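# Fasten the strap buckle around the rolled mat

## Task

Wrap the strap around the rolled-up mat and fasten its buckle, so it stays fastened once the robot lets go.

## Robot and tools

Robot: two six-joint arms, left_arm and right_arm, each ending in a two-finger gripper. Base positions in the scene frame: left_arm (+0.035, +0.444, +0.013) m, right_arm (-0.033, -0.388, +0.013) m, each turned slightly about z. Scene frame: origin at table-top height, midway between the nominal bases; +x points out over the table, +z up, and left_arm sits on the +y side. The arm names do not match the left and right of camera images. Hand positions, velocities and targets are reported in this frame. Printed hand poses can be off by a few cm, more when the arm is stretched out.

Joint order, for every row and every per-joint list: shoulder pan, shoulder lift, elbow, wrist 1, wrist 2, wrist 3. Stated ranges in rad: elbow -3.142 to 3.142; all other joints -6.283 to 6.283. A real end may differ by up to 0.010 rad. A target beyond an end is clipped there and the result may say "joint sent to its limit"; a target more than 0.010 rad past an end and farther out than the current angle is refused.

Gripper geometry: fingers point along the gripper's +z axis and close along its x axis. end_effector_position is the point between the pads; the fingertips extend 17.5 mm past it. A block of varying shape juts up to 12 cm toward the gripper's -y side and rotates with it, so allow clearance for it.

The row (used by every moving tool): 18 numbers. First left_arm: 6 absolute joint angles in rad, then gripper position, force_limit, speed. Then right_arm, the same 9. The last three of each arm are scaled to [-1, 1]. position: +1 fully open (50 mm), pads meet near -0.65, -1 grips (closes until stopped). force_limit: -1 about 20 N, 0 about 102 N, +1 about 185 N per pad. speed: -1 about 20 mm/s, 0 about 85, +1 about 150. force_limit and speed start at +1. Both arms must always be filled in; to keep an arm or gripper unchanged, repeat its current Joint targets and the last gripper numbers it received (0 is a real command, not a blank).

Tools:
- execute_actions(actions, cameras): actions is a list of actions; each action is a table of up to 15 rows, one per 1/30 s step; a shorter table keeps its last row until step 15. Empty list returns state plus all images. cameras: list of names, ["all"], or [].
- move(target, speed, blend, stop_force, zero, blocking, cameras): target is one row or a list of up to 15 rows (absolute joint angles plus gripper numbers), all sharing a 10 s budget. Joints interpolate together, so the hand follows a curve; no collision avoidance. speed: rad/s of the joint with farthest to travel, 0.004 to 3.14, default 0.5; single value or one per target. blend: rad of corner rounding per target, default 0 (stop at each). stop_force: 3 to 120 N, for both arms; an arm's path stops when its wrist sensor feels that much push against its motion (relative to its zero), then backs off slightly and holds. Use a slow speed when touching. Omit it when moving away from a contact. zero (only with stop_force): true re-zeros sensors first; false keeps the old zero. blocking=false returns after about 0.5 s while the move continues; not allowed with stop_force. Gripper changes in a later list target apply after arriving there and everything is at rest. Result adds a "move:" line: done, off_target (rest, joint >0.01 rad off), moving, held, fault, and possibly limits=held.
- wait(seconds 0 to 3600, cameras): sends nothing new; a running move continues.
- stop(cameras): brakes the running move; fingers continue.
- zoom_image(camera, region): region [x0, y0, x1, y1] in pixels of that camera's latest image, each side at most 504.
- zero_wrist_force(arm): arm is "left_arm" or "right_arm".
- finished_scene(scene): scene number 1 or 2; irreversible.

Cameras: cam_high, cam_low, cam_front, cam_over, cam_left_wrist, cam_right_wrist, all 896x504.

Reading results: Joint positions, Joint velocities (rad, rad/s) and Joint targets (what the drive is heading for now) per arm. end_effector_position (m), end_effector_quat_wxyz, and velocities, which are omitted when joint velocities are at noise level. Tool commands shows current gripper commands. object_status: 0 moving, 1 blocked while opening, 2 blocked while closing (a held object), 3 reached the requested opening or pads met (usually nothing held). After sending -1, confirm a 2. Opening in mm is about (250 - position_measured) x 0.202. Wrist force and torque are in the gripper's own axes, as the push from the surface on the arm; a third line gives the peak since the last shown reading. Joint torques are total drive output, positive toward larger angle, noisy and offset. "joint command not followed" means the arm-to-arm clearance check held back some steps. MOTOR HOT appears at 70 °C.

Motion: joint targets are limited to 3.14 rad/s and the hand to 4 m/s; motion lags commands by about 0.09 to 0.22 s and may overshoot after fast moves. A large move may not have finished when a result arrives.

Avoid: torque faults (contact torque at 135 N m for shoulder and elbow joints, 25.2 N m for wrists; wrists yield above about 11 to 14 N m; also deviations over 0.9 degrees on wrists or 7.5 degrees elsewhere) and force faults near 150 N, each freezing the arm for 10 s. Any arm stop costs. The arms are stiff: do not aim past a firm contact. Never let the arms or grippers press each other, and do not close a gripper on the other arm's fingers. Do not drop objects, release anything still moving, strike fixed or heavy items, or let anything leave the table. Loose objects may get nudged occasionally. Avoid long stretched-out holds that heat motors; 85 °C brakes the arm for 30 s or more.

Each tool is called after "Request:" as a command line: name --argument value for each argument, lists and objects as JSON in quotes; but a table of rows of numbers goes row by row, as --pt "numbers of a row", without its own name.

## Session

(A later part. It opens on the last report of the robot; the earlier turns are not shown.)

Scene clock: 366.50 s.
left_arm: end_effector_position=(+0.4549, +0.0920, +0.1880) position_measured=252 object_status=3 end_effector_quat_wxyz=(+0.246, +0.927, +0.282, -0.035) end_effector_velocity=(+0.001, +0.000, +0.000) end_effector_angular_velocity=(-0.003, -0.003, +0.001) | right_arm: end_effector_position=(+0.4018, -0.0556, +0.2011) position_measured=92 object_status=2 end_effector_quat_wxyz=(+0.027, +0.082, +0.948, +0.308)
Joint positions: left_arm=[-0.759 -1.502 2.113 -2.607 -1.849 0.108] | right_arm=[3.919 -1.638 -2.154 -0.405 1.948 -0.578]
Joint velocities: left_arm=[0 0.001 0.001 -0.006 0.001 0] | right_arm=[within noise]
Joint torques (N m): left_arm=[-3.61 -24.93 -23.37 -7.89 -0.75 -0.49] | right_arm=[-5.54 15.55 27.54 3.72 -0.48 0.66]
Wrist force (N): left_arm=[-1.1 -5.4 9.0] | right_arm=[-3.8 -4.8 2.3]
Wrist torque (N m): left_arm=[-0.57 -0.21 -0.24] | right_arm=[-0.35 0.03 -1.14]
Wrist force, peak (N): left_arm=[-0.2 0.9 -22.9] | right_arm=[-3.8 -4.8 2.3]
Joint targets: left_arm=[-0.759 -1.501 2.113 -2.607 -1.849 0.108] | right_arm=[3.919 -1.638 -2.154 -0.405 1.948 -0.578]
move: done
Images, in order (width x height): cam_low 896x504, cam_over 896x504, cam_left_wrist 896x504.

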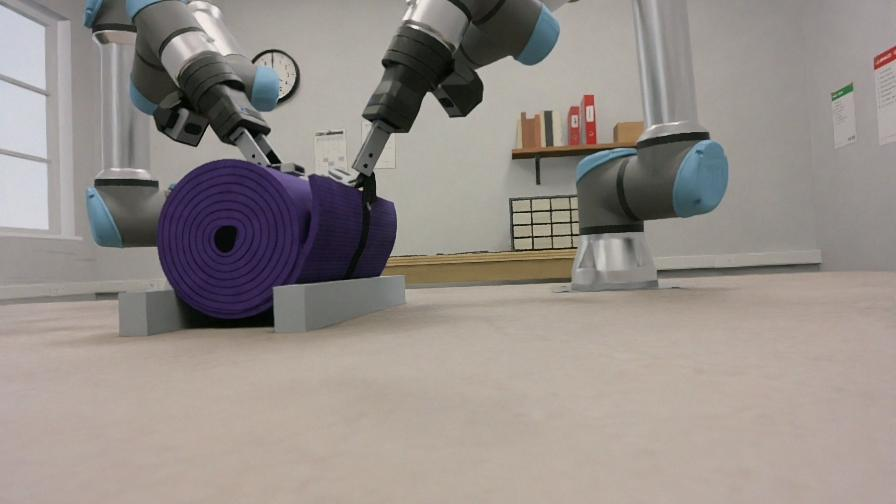

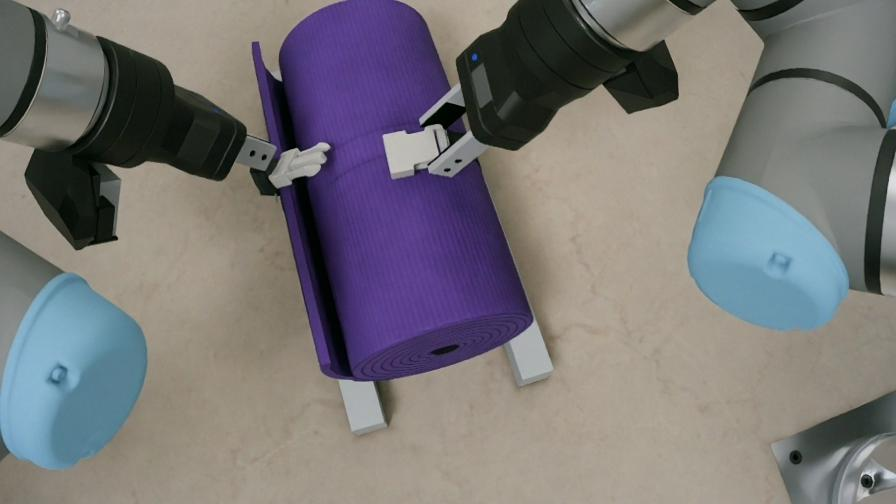

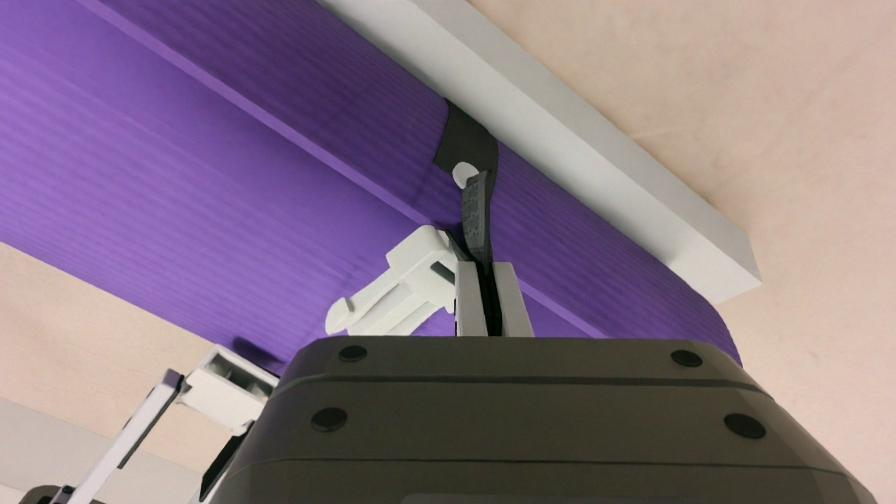

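Request:
move --target '[-0.8145,-1.4284,2.0266,-2.6073,-1.8258,0.0562,-1,0.8,-1,3.9192,-1.6383,-2.1541,-0.4052,1.9484,-0.5777,-1,0.8,-1]' --cameras '["cam_left_wrist","cam_over","cam_front"]' --speed 0.1 --stop_force 15

Request:
zoom_image --camera "cam_over" --region '[220, 60, 460, 220]'

Request:
zoom_image --camera "cam_front" --region '[270, 130, 520, 270]'

Scene clock: 385.27 s.
left_arm: end_effector_position=(+0.4633, +0.0448, +0.1903) position_measured=252 object_status=3 end_effector_quat_wxyz=(+0.246, +0.927, +0.282, -0.035) | right_arm: end_effector_position=(+0.4018, -0.0556, +0.2011) position_measured=92 object_status=2 end_effector_quat_wxyz=(+0.027, +0.082, +0.948, +0.308)
Joint positions: left_arm=[-0.815 -1.428 2.027 -2.607 -1.826 0.056] | right_arm=[3.919 -1.638 -2.154 -0.405 1.948 -0.578]
Joint torques (N m): left_arm=[9.72 -41.43 -20.55 -3.52 -2.54 2.5] | right_arm=[-4.37 27.67 27.99 6.05 4.18 0.52]
Wrist force (N): left_arm=[-0.2 -11.9 0.0] | right_arm=[-4.2 -6.5 2.8]
Wrist torque (N m): left_arm=[-0.46 -0.19 -0.13] | right_arm=[-0.40 0.04 -1.14]
Wrist force, peak (N): left_arm=[-0.8 -13.1 -2.5] | right_arm=[-4.4 -6.6 3.0]
Joint targets: left_arm=[-0.815 -1.428 2.027 -2.607 -1.826 0.056] | right_arm=[3.919 -1.638 -2.154 -0.405 1.948 -0.578]
move: done
Images, in order (width x height): cam_front 896x504, cam_over 896x504, cam_left_wrist 896x504.

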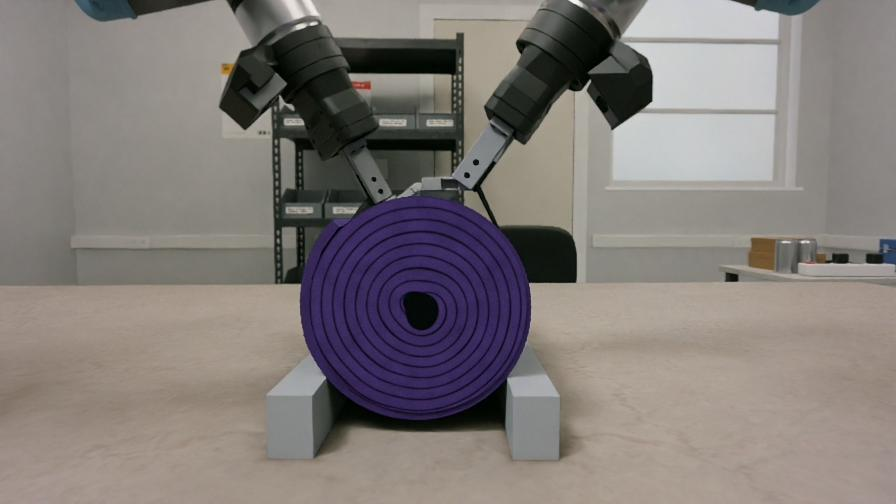

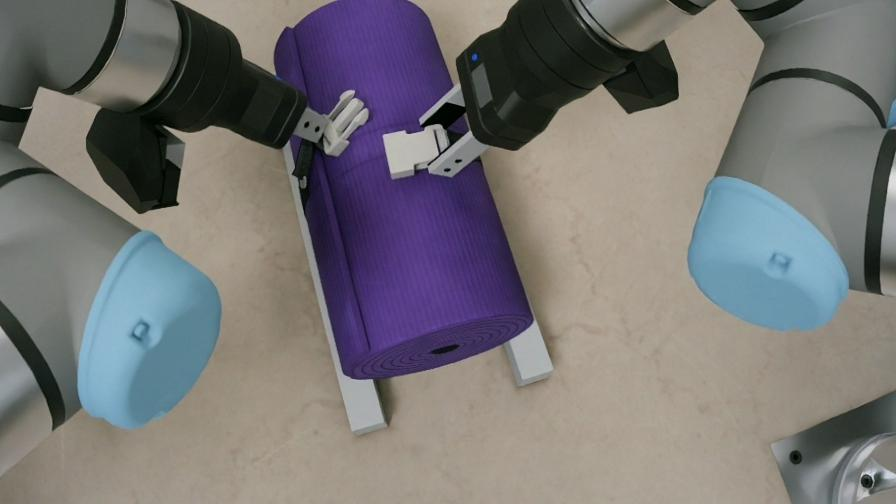

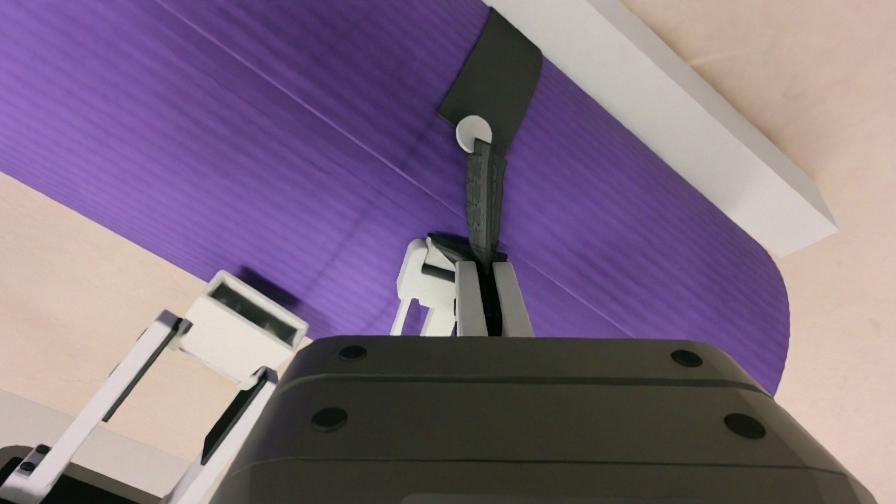

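Scaled by 2.100.

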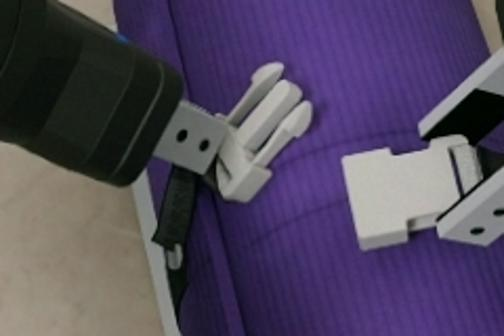

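Scaled by 2.016.

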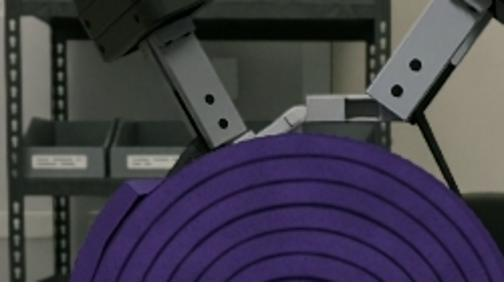

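Request:
move --target '[-0.8145,-1.4284,2.0266,-2.6073,-1.8258,0.0562,0.6,0.8,-1,3.9192,-1.6383,-2.1541,-0.4052,1.9484,-0.5777,-1,0.8,-1]' --cameras '["cam_left_wrist","cam_over","cam_front"]'

Request:
zoom_image --camera "cam_over" --region '[220, 60, 460, 220]'

Request:
zoom_image --camera "cam_front" --region '[270, 130, 520, 270]'

Scene clock: 396.57 s.
left_arm: end_effector_position=(+0.4633, +0.0448, +0.1903) position_measured=63 object_status=0 end_effector_quat_wxyz=(+0.246, +0.927, +0.282, -0.035) | right_arm: end_effector_position=(+0.4018, -0.0556, +0.2011) position_measured=92 object_status=2 end_effector_quat_wxyz=(+0.027, +0.082, +0.948, +0.308)
Joint positions: left_arm=[-0.814 -1.428 2.027 -2.607 -1.826 0.056] | right_arm=[3.919 -1.638 -2.154 -0.405 1.948 -0.578]
Joint torques (N m): left_arm=[-2.59 -28.65 -19.97 -3.28 -1.98 2.2] | right_arm=[-0.39 34.59 28.01 3.09 2.89 0.49]
Wrist force (N): left_arm=[0.0 -2.3 0.2] | right_arm=[-1.9 -1.2 0.0]
Wrist torque (N m): left_arm=[-0.41 -0.20 -0.11] | right_arm=[-0.26 0.03 -1.13]
Wrist force, peak (N): left_arm=[0.0 -10.9 -6.5] | right_arm=[-4.4 -6.7 3.0]
Joint targets: left_arm=[-0.815 -1.428 2.027 -2.607 -1.826 0.056] | right_arm=[3.919 -1.638 -2.154 -0.405 1.948 -0.578]
move: done
Images, in order (width x height): cam_front 896x504, cam_over 896x504, cam_left_wrist 896x504.

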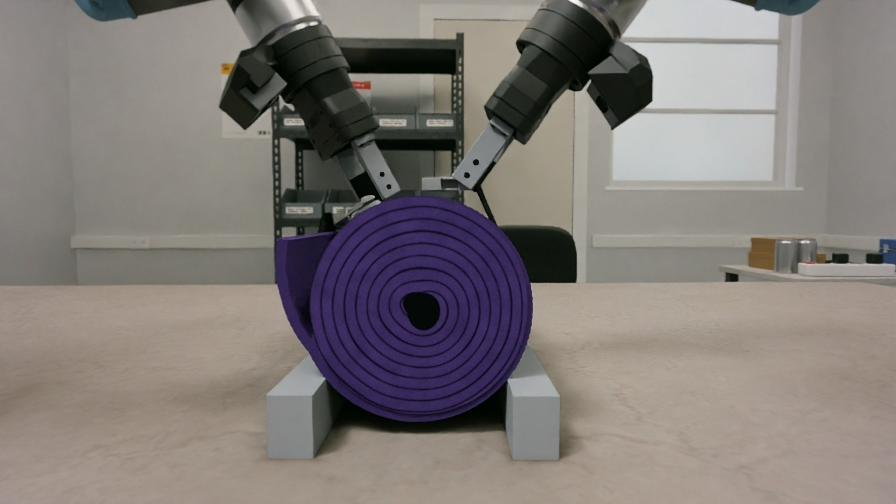

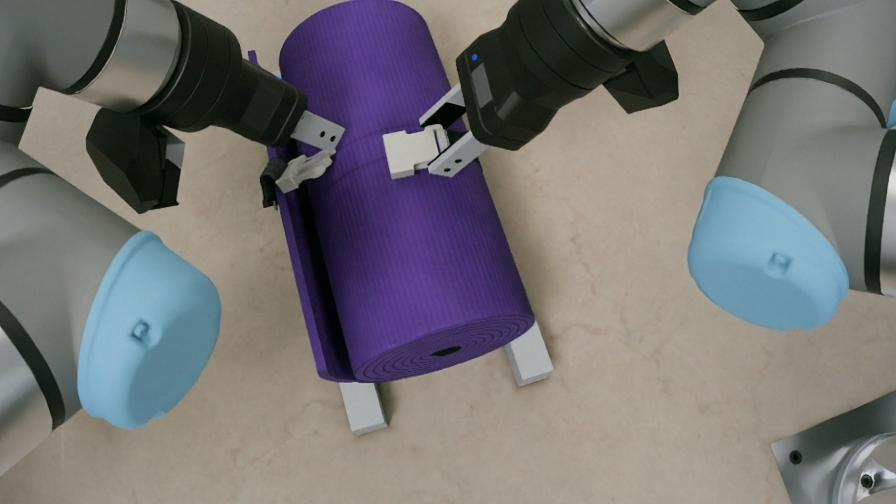

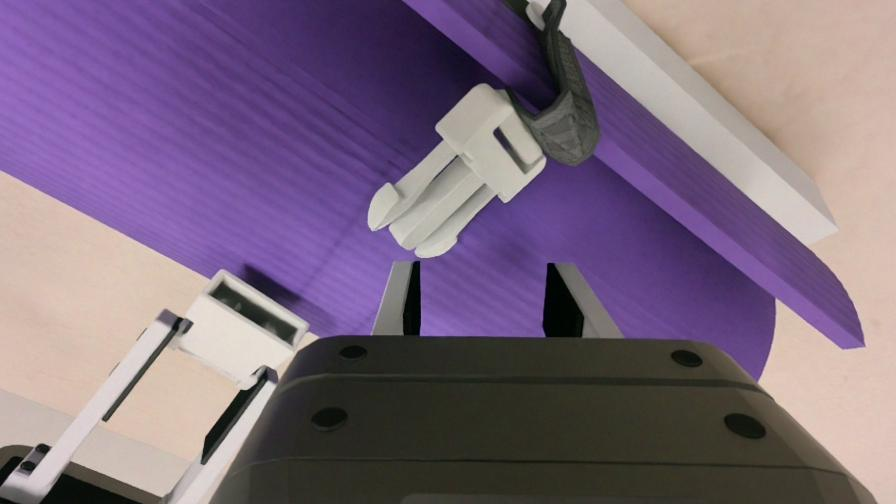

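Scaled by 2.100.

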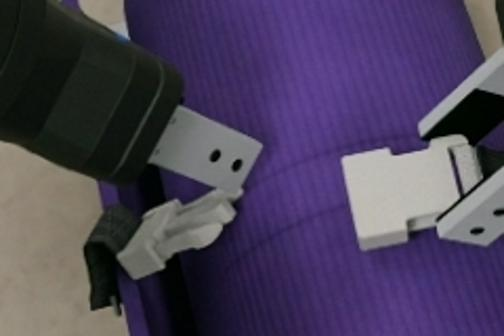

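Scaled by 2.016.

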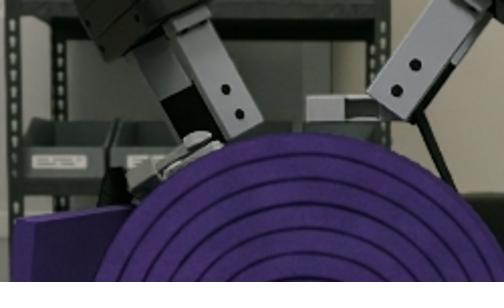

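Request:
move --pt "-0.8145 -1.45 1.9726 -2.5318 -1.8258 0.0562 0.75 0.8 -1 3.9192 -1.6383 -2.1541 -0.4052 1.9484 -0.5777 -1 0.8 -1" --pt "-0.9346 -1.6356 2.1883 -2.5876 -1.5633 0.660 0.75 0.8 -1 3.9192 -1.6383 -2.1541 -0.4052 1.9484 -0.5777 -1 0.8 -1" --cameras '["cam_left_wrist","cam_over","cam_front"]' --speed 0.5

Request:
zoom_image --camera "cam_left_wrist" --region '[370, 140, 600, 340]'

Request:
zoom_image --camera "cam_front" --region '[270, 130, 520, 270]'

Scene clock: 429.30 s.
left_arm: end_effector_position=(+0.4301, +0.0916, +0.2064) position_measured=41 object_status=3 end_effector_quat_wxyz=(+0.185, +0.973, -0.036, +0.137) | right_arm: end_effector_position=(+0.4018, -0.0556, +0.2011) position_measured=92 object_status=2 end_effector_quat_wxyz=(+0.027, +0.082, +0.948, +0.308)
Joint positions: left_arm=[-0.935 -1.636 2.188 -2.588 -1.563 0.66] | right_arm=[3.919 -1.638 -2.154 -0.405 1.948 -0.578]
Joint torques (N m): left_arm=[10.55 -16.34 -26.35 -1.08 -0.62 1.3] | right_arm=[4.93 33.88 27.08 3.05 -0.63 0.35]
Wrist force (N): left_arm=[0.2 -2.1 -0.4] | right_arm=[-1.9 -1.2 -0.3]
Wrist torque (N m): left_arm=[-0.44 -0.25 -0.02] | right_arm=[-0.26 0.04 -1.13]
Wrist force, peak (N): left_arm=[0.4 -3.8 2.1] | right_arm=[-3.0 -2.3 1.0]
Joint targets: left_arm=[-0.935 -1.636 2.188 -2.588 -1.563 0.660] | right_arm=[3.919 -1.638 -2.154 -0.405 1.948 -0.578]
move: done
Images, in order (width x height): cam_front 896x504, cam_over 896x504, cam_left_wrist 896x504.

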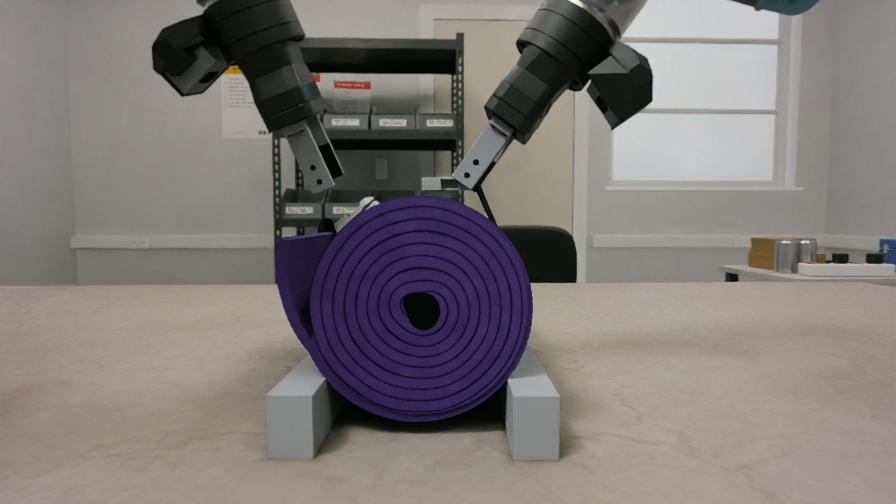

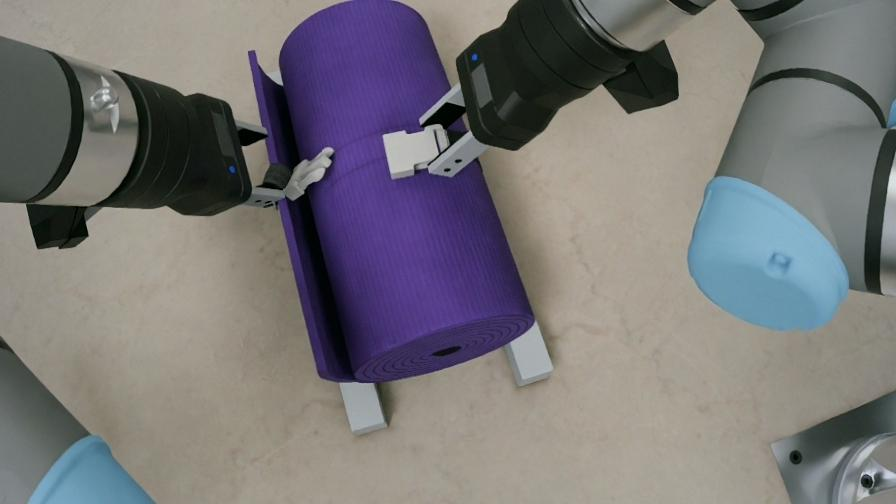

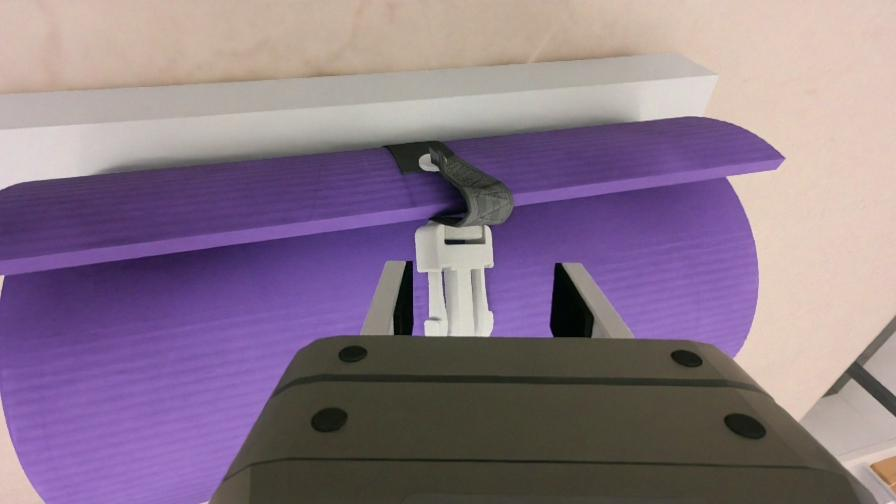

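Scaled by 2.191.

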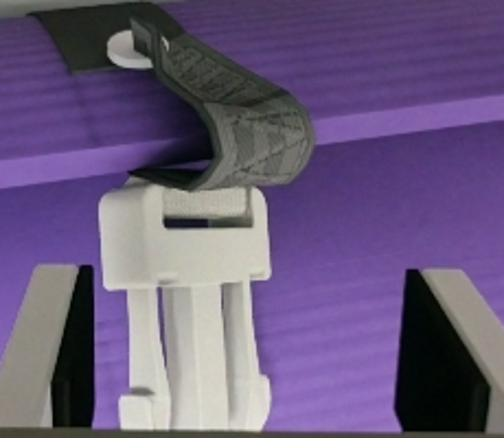

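Scaled by 2.016.

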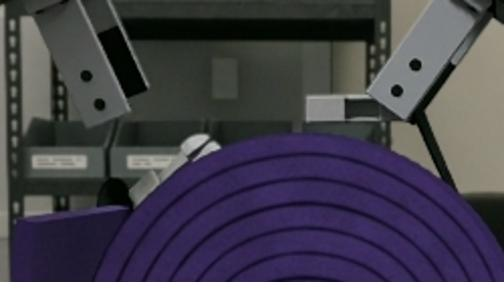

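Request:
move --target '[-0.6434,-1.1928,1.5468,-1.6599,-2.1059,1.1668,0.75,0.8,-1,3.9192,-1.6383,-2.1541,-0.4052,1.9484,-0.5777,-1,0.8,-1]' --cameras '["cam_left_wrist","cam_over"]' --speed 0.5

Request:
zoom_image --camera "cam_left_wrist" --region '[370, 140, 600, 340]'

Scene clock: 456.40 s.
left_arm: end_effector_position=(+0.4681, +0.0841, +0.1930) position_measured=41 object_status=3 end_effector_quat_wxyz=(+0.157, +0.951, -0.104, -0.245) | right_arm: end_effector_position=(+0.4018, -0.0556, +0.2011) position_measured=92 object_status=2 end_effector_quat_wxyz=(+0.027, +0.082, +0.948, +0.308)
Joint positions: left_arm=[-0.643 -1.193 1.547 -1.66 -2.106 1.167] | right_arm=[3.919 -1.638 -2.154 -0.405 1.948 -0.578]
Joint torques (N m): left_arm=[-7.52 -43.83 -27.83 -0.88 -1.19 -1.29] | right_arm=[7.32 33.04 27.6 3.1 -0.66 0.31]
Wrist force (N): left_arm=[-0.2 -2.2 0.3] | right_arm=[-1.7 -1.3 -0.2]
Wrist torque (N m): left_arm=[-0.39 -0.17 -0.09] | right_arm=[-0.28 0.01 -1.13]
Wrist force, peak (N): left_arm=[-0.3 -2.5 -1.0] | right_arm=[-2.9 -2.6 0.9]
Joint targets: left_arm=[-0.643 -1.193 1.547 -1.660 -2.106 1.167] | right_arm=[3.919 -1.638 -2.154 -0.405 1.948 -0.578]
move: done
Images, in order (width x height): cam_over 896x504, cam_left_wrist 896x504.

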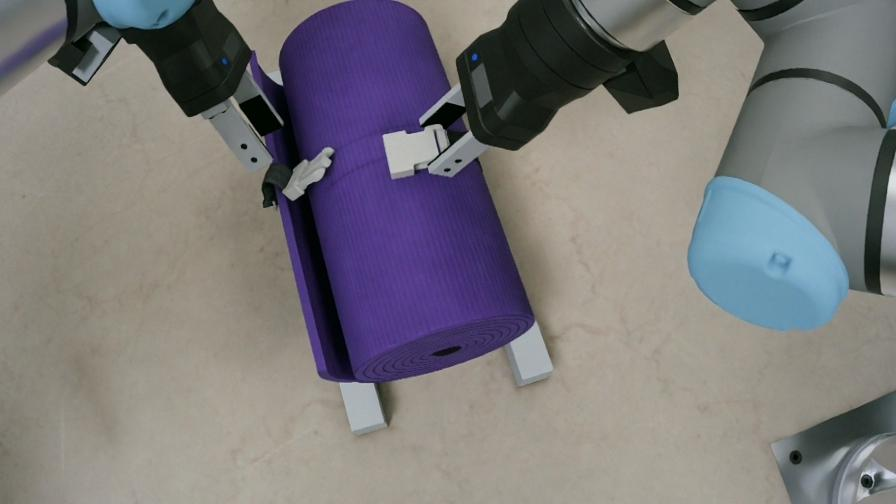

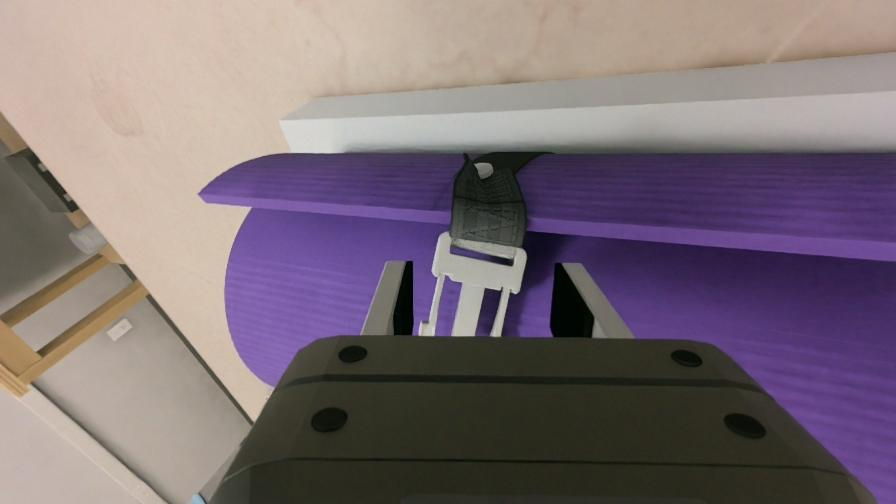

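Scaled by 2.191.

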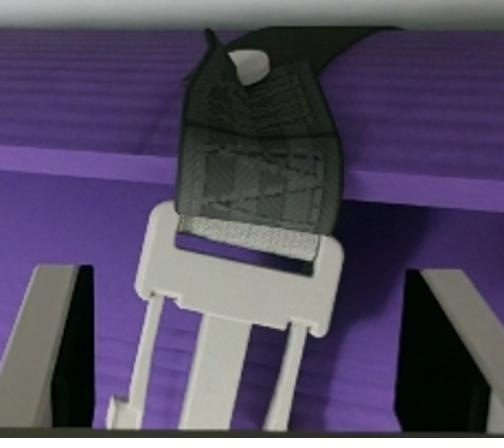

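Request:
move --target '[-0.6663,-1.1815,1.5918,-1.7297,-2.1118,1.3678,0.75,0.8,-1,3.9192,-1.6383,-2.1541,-0.4052,1.9484,-0.5777,-1,0.8,-1]' --cameras '["cam_left_wrist"]' --speed 0.3 --stop_force 10

Request:
zoom_image --camera "cam_left_wrist" --region '[370, 140, 600, 340]'

Scene clock: 474.53 s.
left_arm: end_effector_position=(+0.4585, +0.0735, +0.1720) position_measured=41 object_status=3 end_effector_quat_wxyz=(+0.184, +0.933, -0.211, -0.226) | right_arm: end_effector_position=(+0.4018, -0.0556, +0.2011) position_measured=92 object_status=2 end_effector_quat_wxyz=(+0.027, +0.082, +0.948, +0.308)
Joint positions: left_arm=[-0.666 -1.181 1.592 -1.73 -2.112 1.368] | right_arm=[3.919 -1.638 -2.154 -0.405 1.948 -0.578]
Joint torques (N m): left_arm=[11.09 -47.96 -29.8 0.25 -0.36 -2.53] | right_arm=[6.73 32.9 27.46 3.19 -0.53 0.25]
Wrist force (N): left_arm=[0.0 -2.4 0.6] | right_arm=[-2.2 -1.8 0.2]
Wrist torque (N m): left_arm=[-0.43 -0.19 -0.16] | right_arm=[-0.29 0.03 -1.13]
Wrist force, peak (N): left_arm=[0.0 -2.6 0.9] | right_arm=[-3.0 -2.3 1.0]
Joint targets: left_arm=[-0.666 -1.181 1.592 -1.730 -2.112 1.368] | right_arm=[3.919 -1.638 -2.154 -0.405 1.948 -0.578]
move: done

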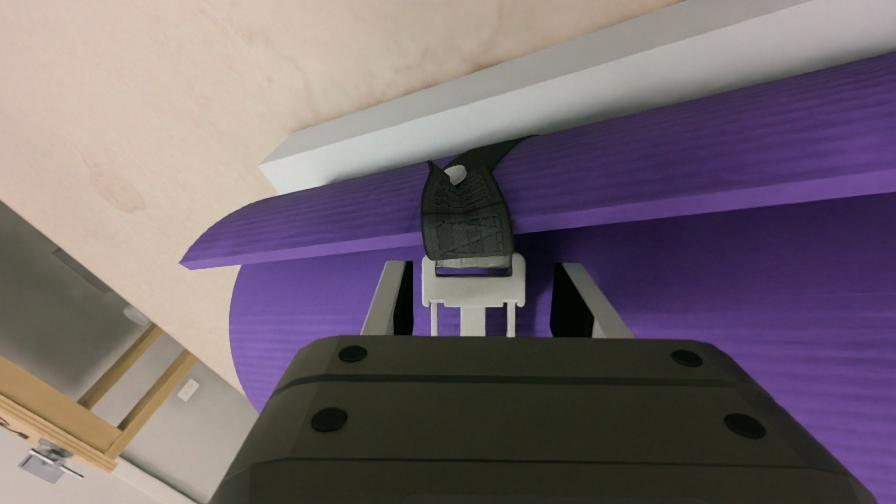

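Scaled by 2.191.

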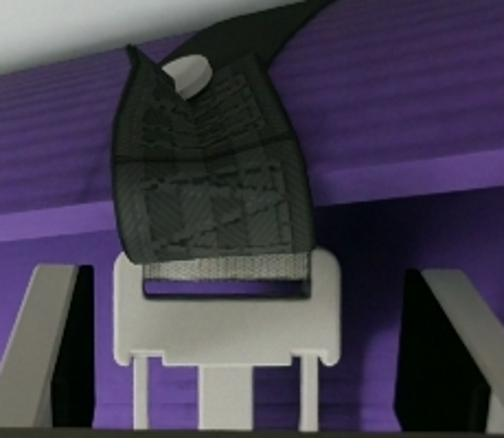

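Request:
move --target '[-0.680,-1.1788,1.6278,-1.7764,-2.1151,1.3523,0.75,0.8,-1,3.9192,-1.6383,-2.1541,-0.4052,1.9484,-0.5777,-1,0.8,-1]' --speed 0.1 --stop_force 10

Request:
move --target '[-0.680,-1.1788,1.6278,-1.7764,-2.1151,1.3523,-1,0.8,-1,3.9192,-1.6383,-2.1541,-0.4052,1.9484,-0.5777,-1,0.8,-1]' --cameras '["cam_left_wrist"]'

Request:
zoom_image --camera "cam_left_wrist" --region '[370, 140, 600, 340]'

Scene clock: 482.70 s.
left_arm: end_effector_position=(+0.4536, +0.0708, +0.1635) position_measured=41 object_status=3 end_effector_quat_wxyz=(+0.184, +0.933, -0.211, -0.226) | right_arm: end_effector_position=(+0.4018, -0.0556, +0.2011) position_measured=92 object_status=2 end_effector_quat_wxyz=(+0.027, +0.082, +0.948, +0.308)
Joint positions: left_arm=[-0.675 -1.18 1.615 -1.759 -2.114 1.358] | right_arm=[3.919 -1.638 -2.154 -0.405 1.948 -0.578]
Joint torques (N m): left_arm=[7.34 -42.73 -14.32 -5.09 0.13 2.06] | right_arm=[7.03 31.88 26.54 3.12 -0.53 0.16]
Wrist force (N): left_arm=[-3.5 -5.6 -6.9] | right_arm=[-2.2 -1.5 0.0]
Wrist torque (N m): left_arm=[-0.52 -0.02 -0.24] | right_arm=[-0.27 0.05 -1.13]
Wrist force, peak (N): left_arm=[-5.2 -6.5 -26.5] | right_arm=[-2.9 -2.3 1.0]
Joint targets: left_arm=[-0.675 -1.180 1.615 -1.759 -2.114 1.358] | right_arm=[3.919 -1.638 -2.154 -0.405 1.948 -0.578]
move: contact (left_arm); left_arm: the wrist 1 is farthest, 0.017 rad from its target

Scene clock: 483.47 s.
left_arm: end_effector_position=(+0.4505, +0.0694, +0.1585) position_measured=94 object_status=2 end_effector_quat_wxyz=(+0.184, +0.933, -0.211, -0.226) | right_arm: end_effector_position=(+0.4018, -0.0556, +0.2011) position_measured=92 object_status=2 end_effector_quat_wxyz=(+0.027, +0.082, +0.948, +0.308)
Joint positions: left_arm=[-0.68 -1.179 1.628 -1.776 -2.115 1.352] | right_arm=[3.919 -1.638 -2.154 -0.405 1.948 -0.578]
Joint torques (N m): left_arm=[-29.04 -28.14 -19.37 -2.55 -7.77 2.93] | right_arm=[7.14 32.01 27.36 3.16 -0.64 0.24]
Wrist force (N): left_arm=[-1.7 -24.3 -38.9] | right_arm=[-2.8 -2.3 0.6]
Wrist torque (N m): left_arm=[-0.83 0.74 -0.56] | right_arm=[-0.30 0.05 -1.13]
Wrist force, peak (N): left_arm=[-11.6 -24.0 -86.9] | right_arm=[-3.0 -2.3 0.9]
Joint targets: left_arm=[-0.680 -1.179 1.628 -1.776 -2.115 1.352] | right_arm=[3.919 -1.638 -2.154 -0.405 1.948 -0.578]
move: done

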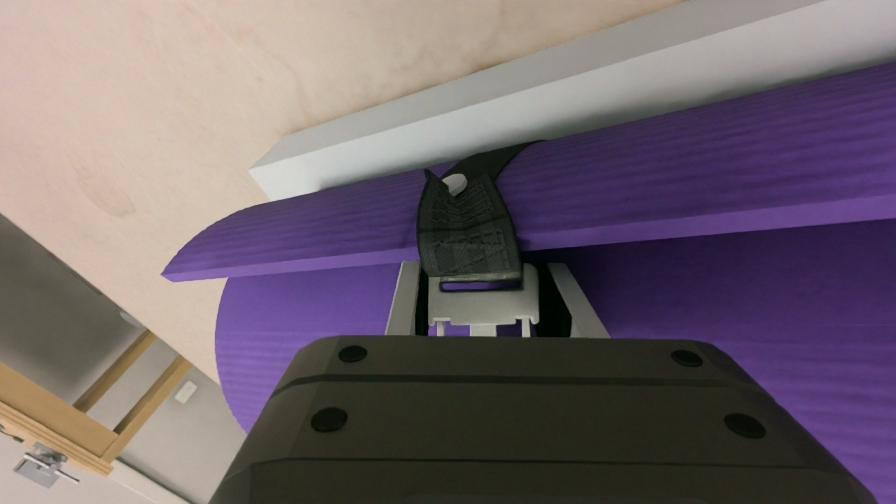

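Scaled by 2.191.

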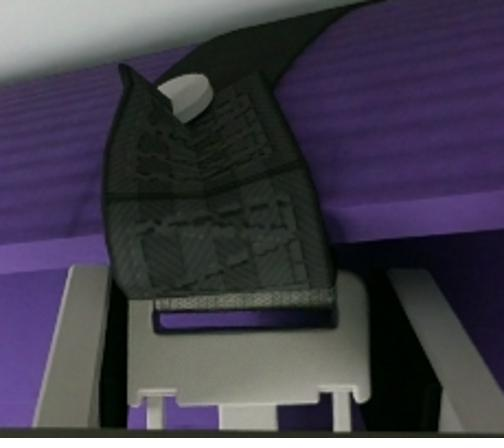

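Request:
move --pt "-0.6663 -1.1815 1.5918 -1.7297 -2.1118 1.3678 -1 0.8 -1 3.9192 -1.6383 -2.1541 -0.4052 1.9484 -0.5777 -1 0.8 -1" --pt "-0.9648 -1.4664 1.7857 -1.8901 -1.5708 0.7246 -1 0.8 -1 3.9192 -1.6383 -2.1541 -0.4052 1.9484 -0.5777 -1 0.8 -1" --pt "-1.0033 -1.3984 1.7423 -1.9147 -1.5708 0.6861 -1 0.8 -1 3.9192 -1.6383 -2.1541 -0.4052 1.9484 -0.5777 -1 0.8 -1" --speed '[0.15,0.4,0.1]' --stop_force 25 --cameras '["cam_left_wrist","cam_front","cam_over"]'

Request:
zoom_image --camera "cam_left_wrist" --region '[370, 140, 600, 340]'

Request:
zoom_image --camera "cam_front" --region '[340, 150, 480, 220]'

Request:
zoom_image --camera "cam_over" --region '[300, 80, 480, 200]'

Scene clock: 496.87 s.
left_arm: end_effector_position=(+0.4510, +0.0696, +0.1594) position_measured=94 object_status=2 end_effector_quat_wxyz=(+0.184, +0.933, -0.211, -0.226) | right_arm: end_effector_position=(+0.4018, -0.0556, +0.2011) position_measured=92 object_status=2 end_effector_quat_wxyz=(+0.027, +0.082, +0.948, +0.308)
Joint positions: left_arm=[-0.679 -1.179 1.626 -1.774 -2.115 1.353] | right_arm=[3.919 -1.638 -2.154 -0.405 1.948 -0.578]
Joint torques (N m): left_arm=[-18.28 -29.45 -23.09 0.23 -4.35 -0.89] | right_arm=[7.5 31.35 27.09 3.23 -0.59 0.19]
Wrist force (N): left_arm=[-6.9 -10.6 -22.1] | right_arm=[-2.8 -2.2 0.8]
Wrist torque (N m): left_arm=[-0.66 0.30 -0.23] | right_arm=[-0.29 0.06 -1.13]
Wrist force, peak (N): left_arm=[-2.5 -23.8 -39.6] | right_arm=[-2.8 -2.5 0.9]
Joint targets: left_arm=[-0.679 -1.179 1.626 -1.774 -2.115 1.353] | right_arm=[3.919 -1.638 -2.154 -0.405 1.948 -0.578]
move: contact (left_arm); path passed 0 of 3 targets; left_arm: the wrist 3 is farthest, 0.667 rad from its target
Images, in order (width x height): cam_front 896x504, cam_over 896x504, cam_left_wrist 896x504.

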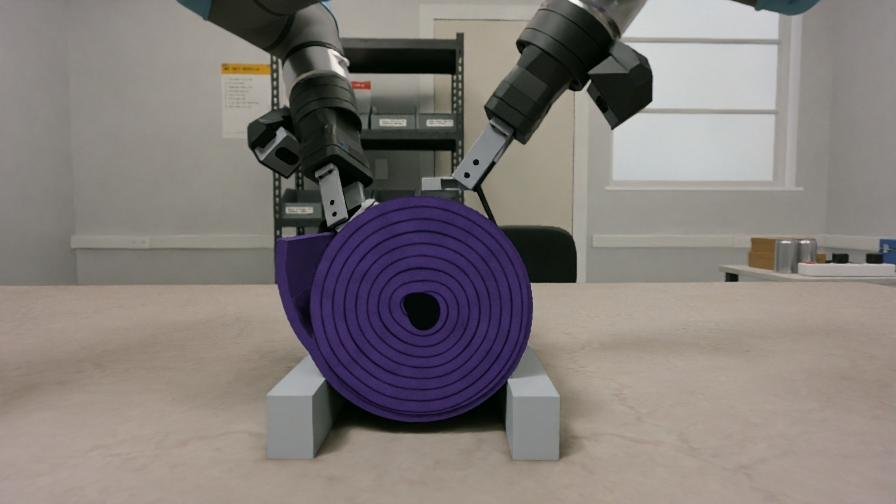

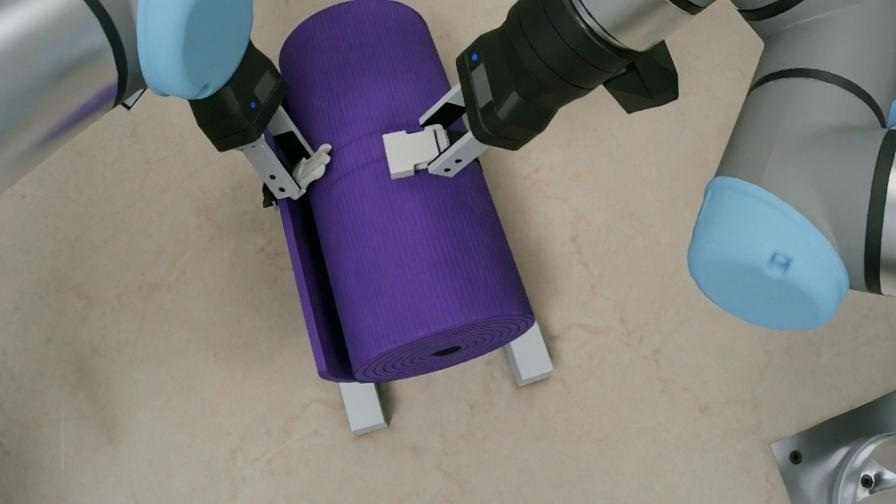

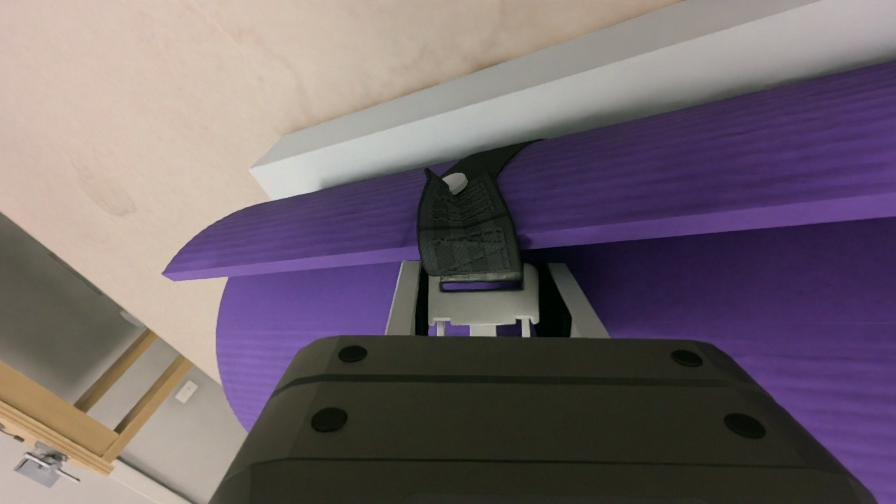

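Scaled by 2.191.

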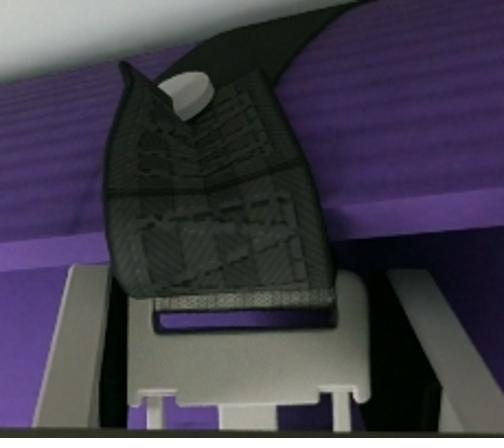

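Scaled by 3.600.

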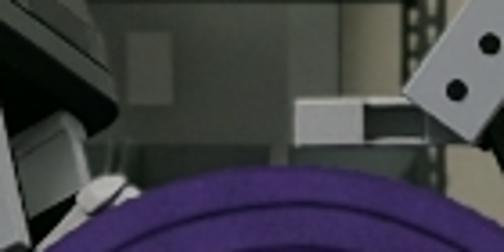

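Scaled by 2.800.

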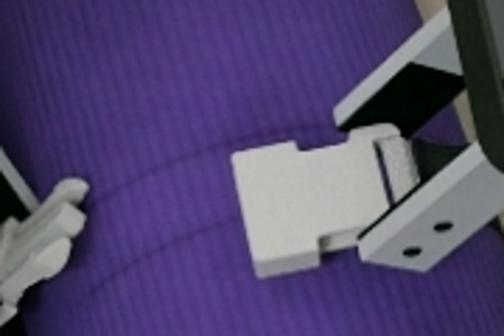

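Repeat without stop_force for the lift (blend through).

Request:
move --pt "-0.6663 -1.1815 1.5918 -1.7297 -2.1118 1.3678 -1 0.8 -1 3.9192 -1.6383 -2.1541 -0.4052 1.9484 -0.5777 -1 0.8 -1" --pt "-0.9648 -1.4664 1.7857 -1.8901 -1.5708 0.7246 -1 0.8 -1 3.9192 -1.6383 -2.1541 -0.4052 1.9484 -0.5777 -1 0.8 -1" --pt "-1.0033 -1.3984 1.7423 -1.9147 -1.5708 0.6861 -1 0.8 -1 3.9192 -1.6383 -2.1541 -0.4052 1.9484 -0.5777 -1 0.8 -1" --speed '[0.12,0.4,0.1]' --cameras '["cam_left_wrist","cam_front","cam_over"]'

Request:
zoom_image --camera "cam_left_wrist" --region '[370, 140, 600, 340]'

Request:
zoom_image --camera "cam_front" --region '[340, 150, 480, 220]'

Request:
zoom_image --camera "cam_over" --region '[300, 80, 480, 200]'

Scene clock: 506.23 s.
left_arm: end_effector_position=(+0.4184, +0.0377, +0.2026) position_measured=94 object_status=2 end_effector_quat_wxyz=(+0.000, +0.996, -0.085, +0.000) | right_arm: end_effector_position=(+0.4018, -0.0556, +0.2011) position_measured=92 object_status=2 end_effector_quat_wxyz=(+0.027, +0.082, +0.948, +0.308)
Joint positions: left_arm=[-1.004 -1.398 1.742 -1.915 -1.571 0.686] | right_arm=[3.919 -1.638 -2.154 -0.405 1.948 -0.578]
Joint torques (N m): left_arm=[12.08 -43.1 -18.66 -1.14 1.65 2.46] | right_arm=[6.86 31.35 27.08 3.27 -0.52 0.03]
Wrist force (N): left_arm=[0.4 -2.2 0.2] | right_arm=[-2.2 -1.6 0.1]
Wrist torque (N m): left_arm=[-0.30 -0.25 0.04] | right_arm=[-0.27 0.04 -1.13]
Wrist force, peak (N): left_arm=[-7.8 -10.3 -23.1] | right_arm=[-2.9 -2.5 1.0]
Joint targets: left_arm=[-1.003 -1.398 1.742 -1.915 -1.571 0.686] | right_arm=[3.919 -1.638 -2.154 -0.405 1.948 -0.578]
move: done
Images, in order (width x height): cam_front 896x504, cam_over 896x504, cam_left_wrist 896x504.

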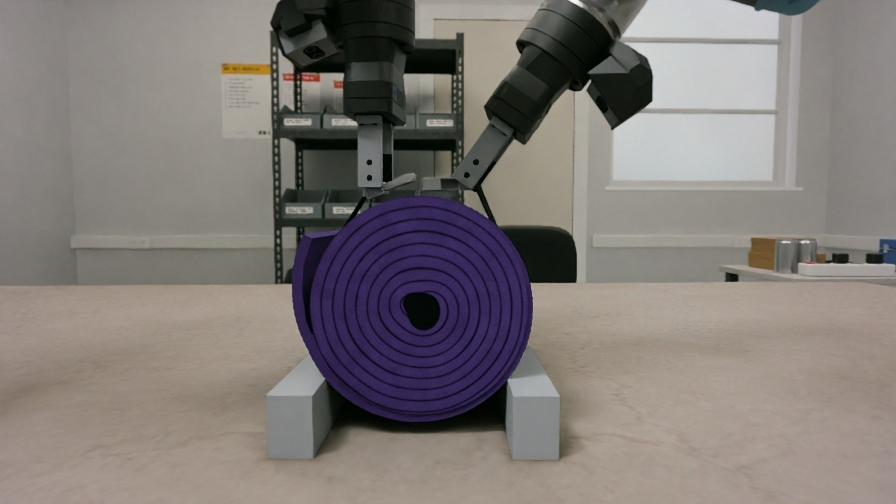

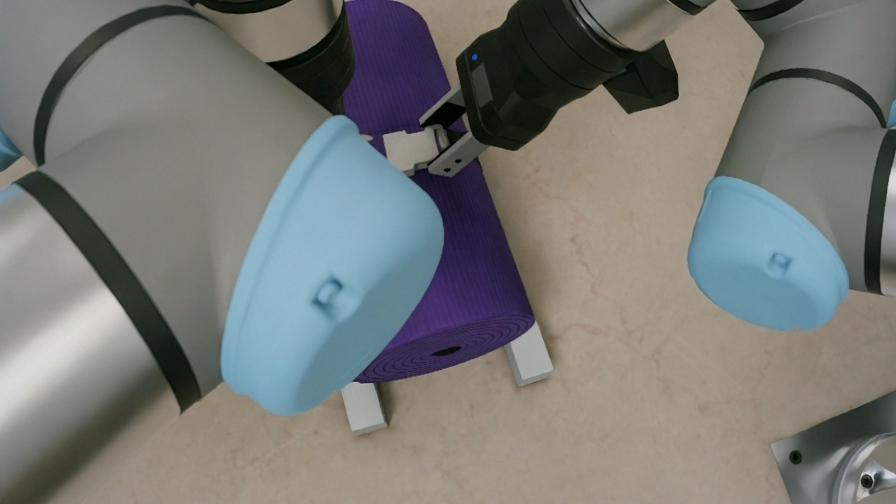

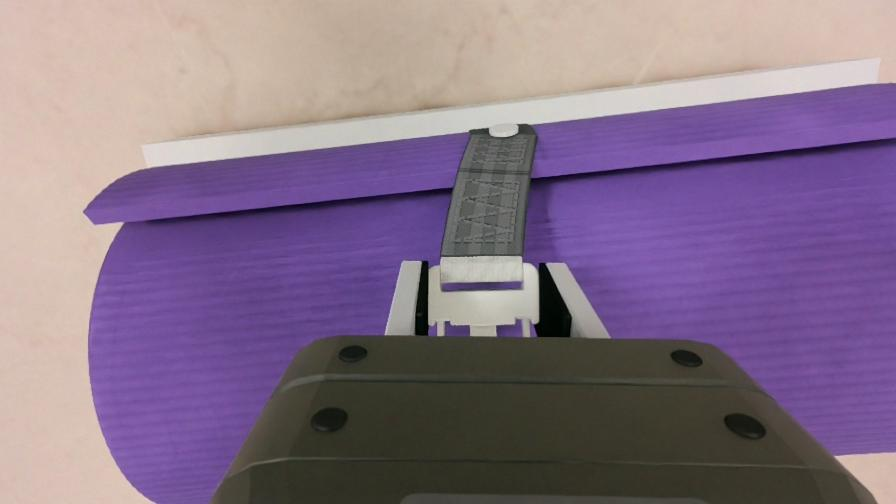

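Scaled by 2.191.

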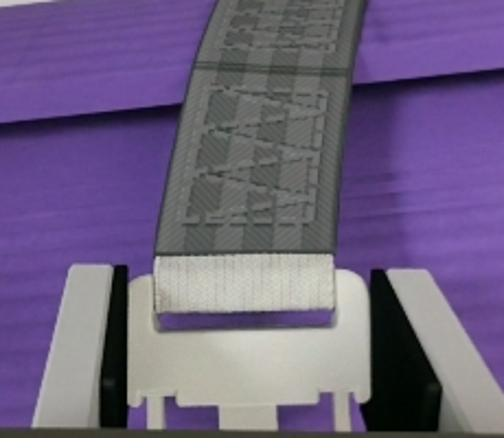

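Scaled by 3.600.

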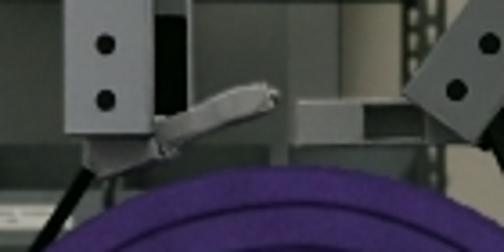

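Scaled by 2.800.

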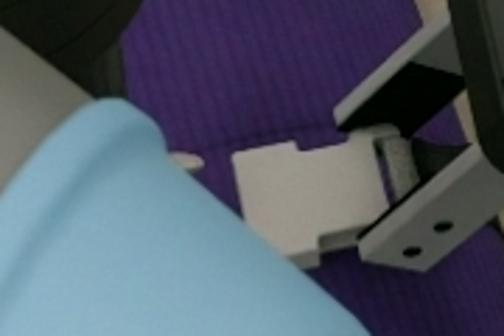

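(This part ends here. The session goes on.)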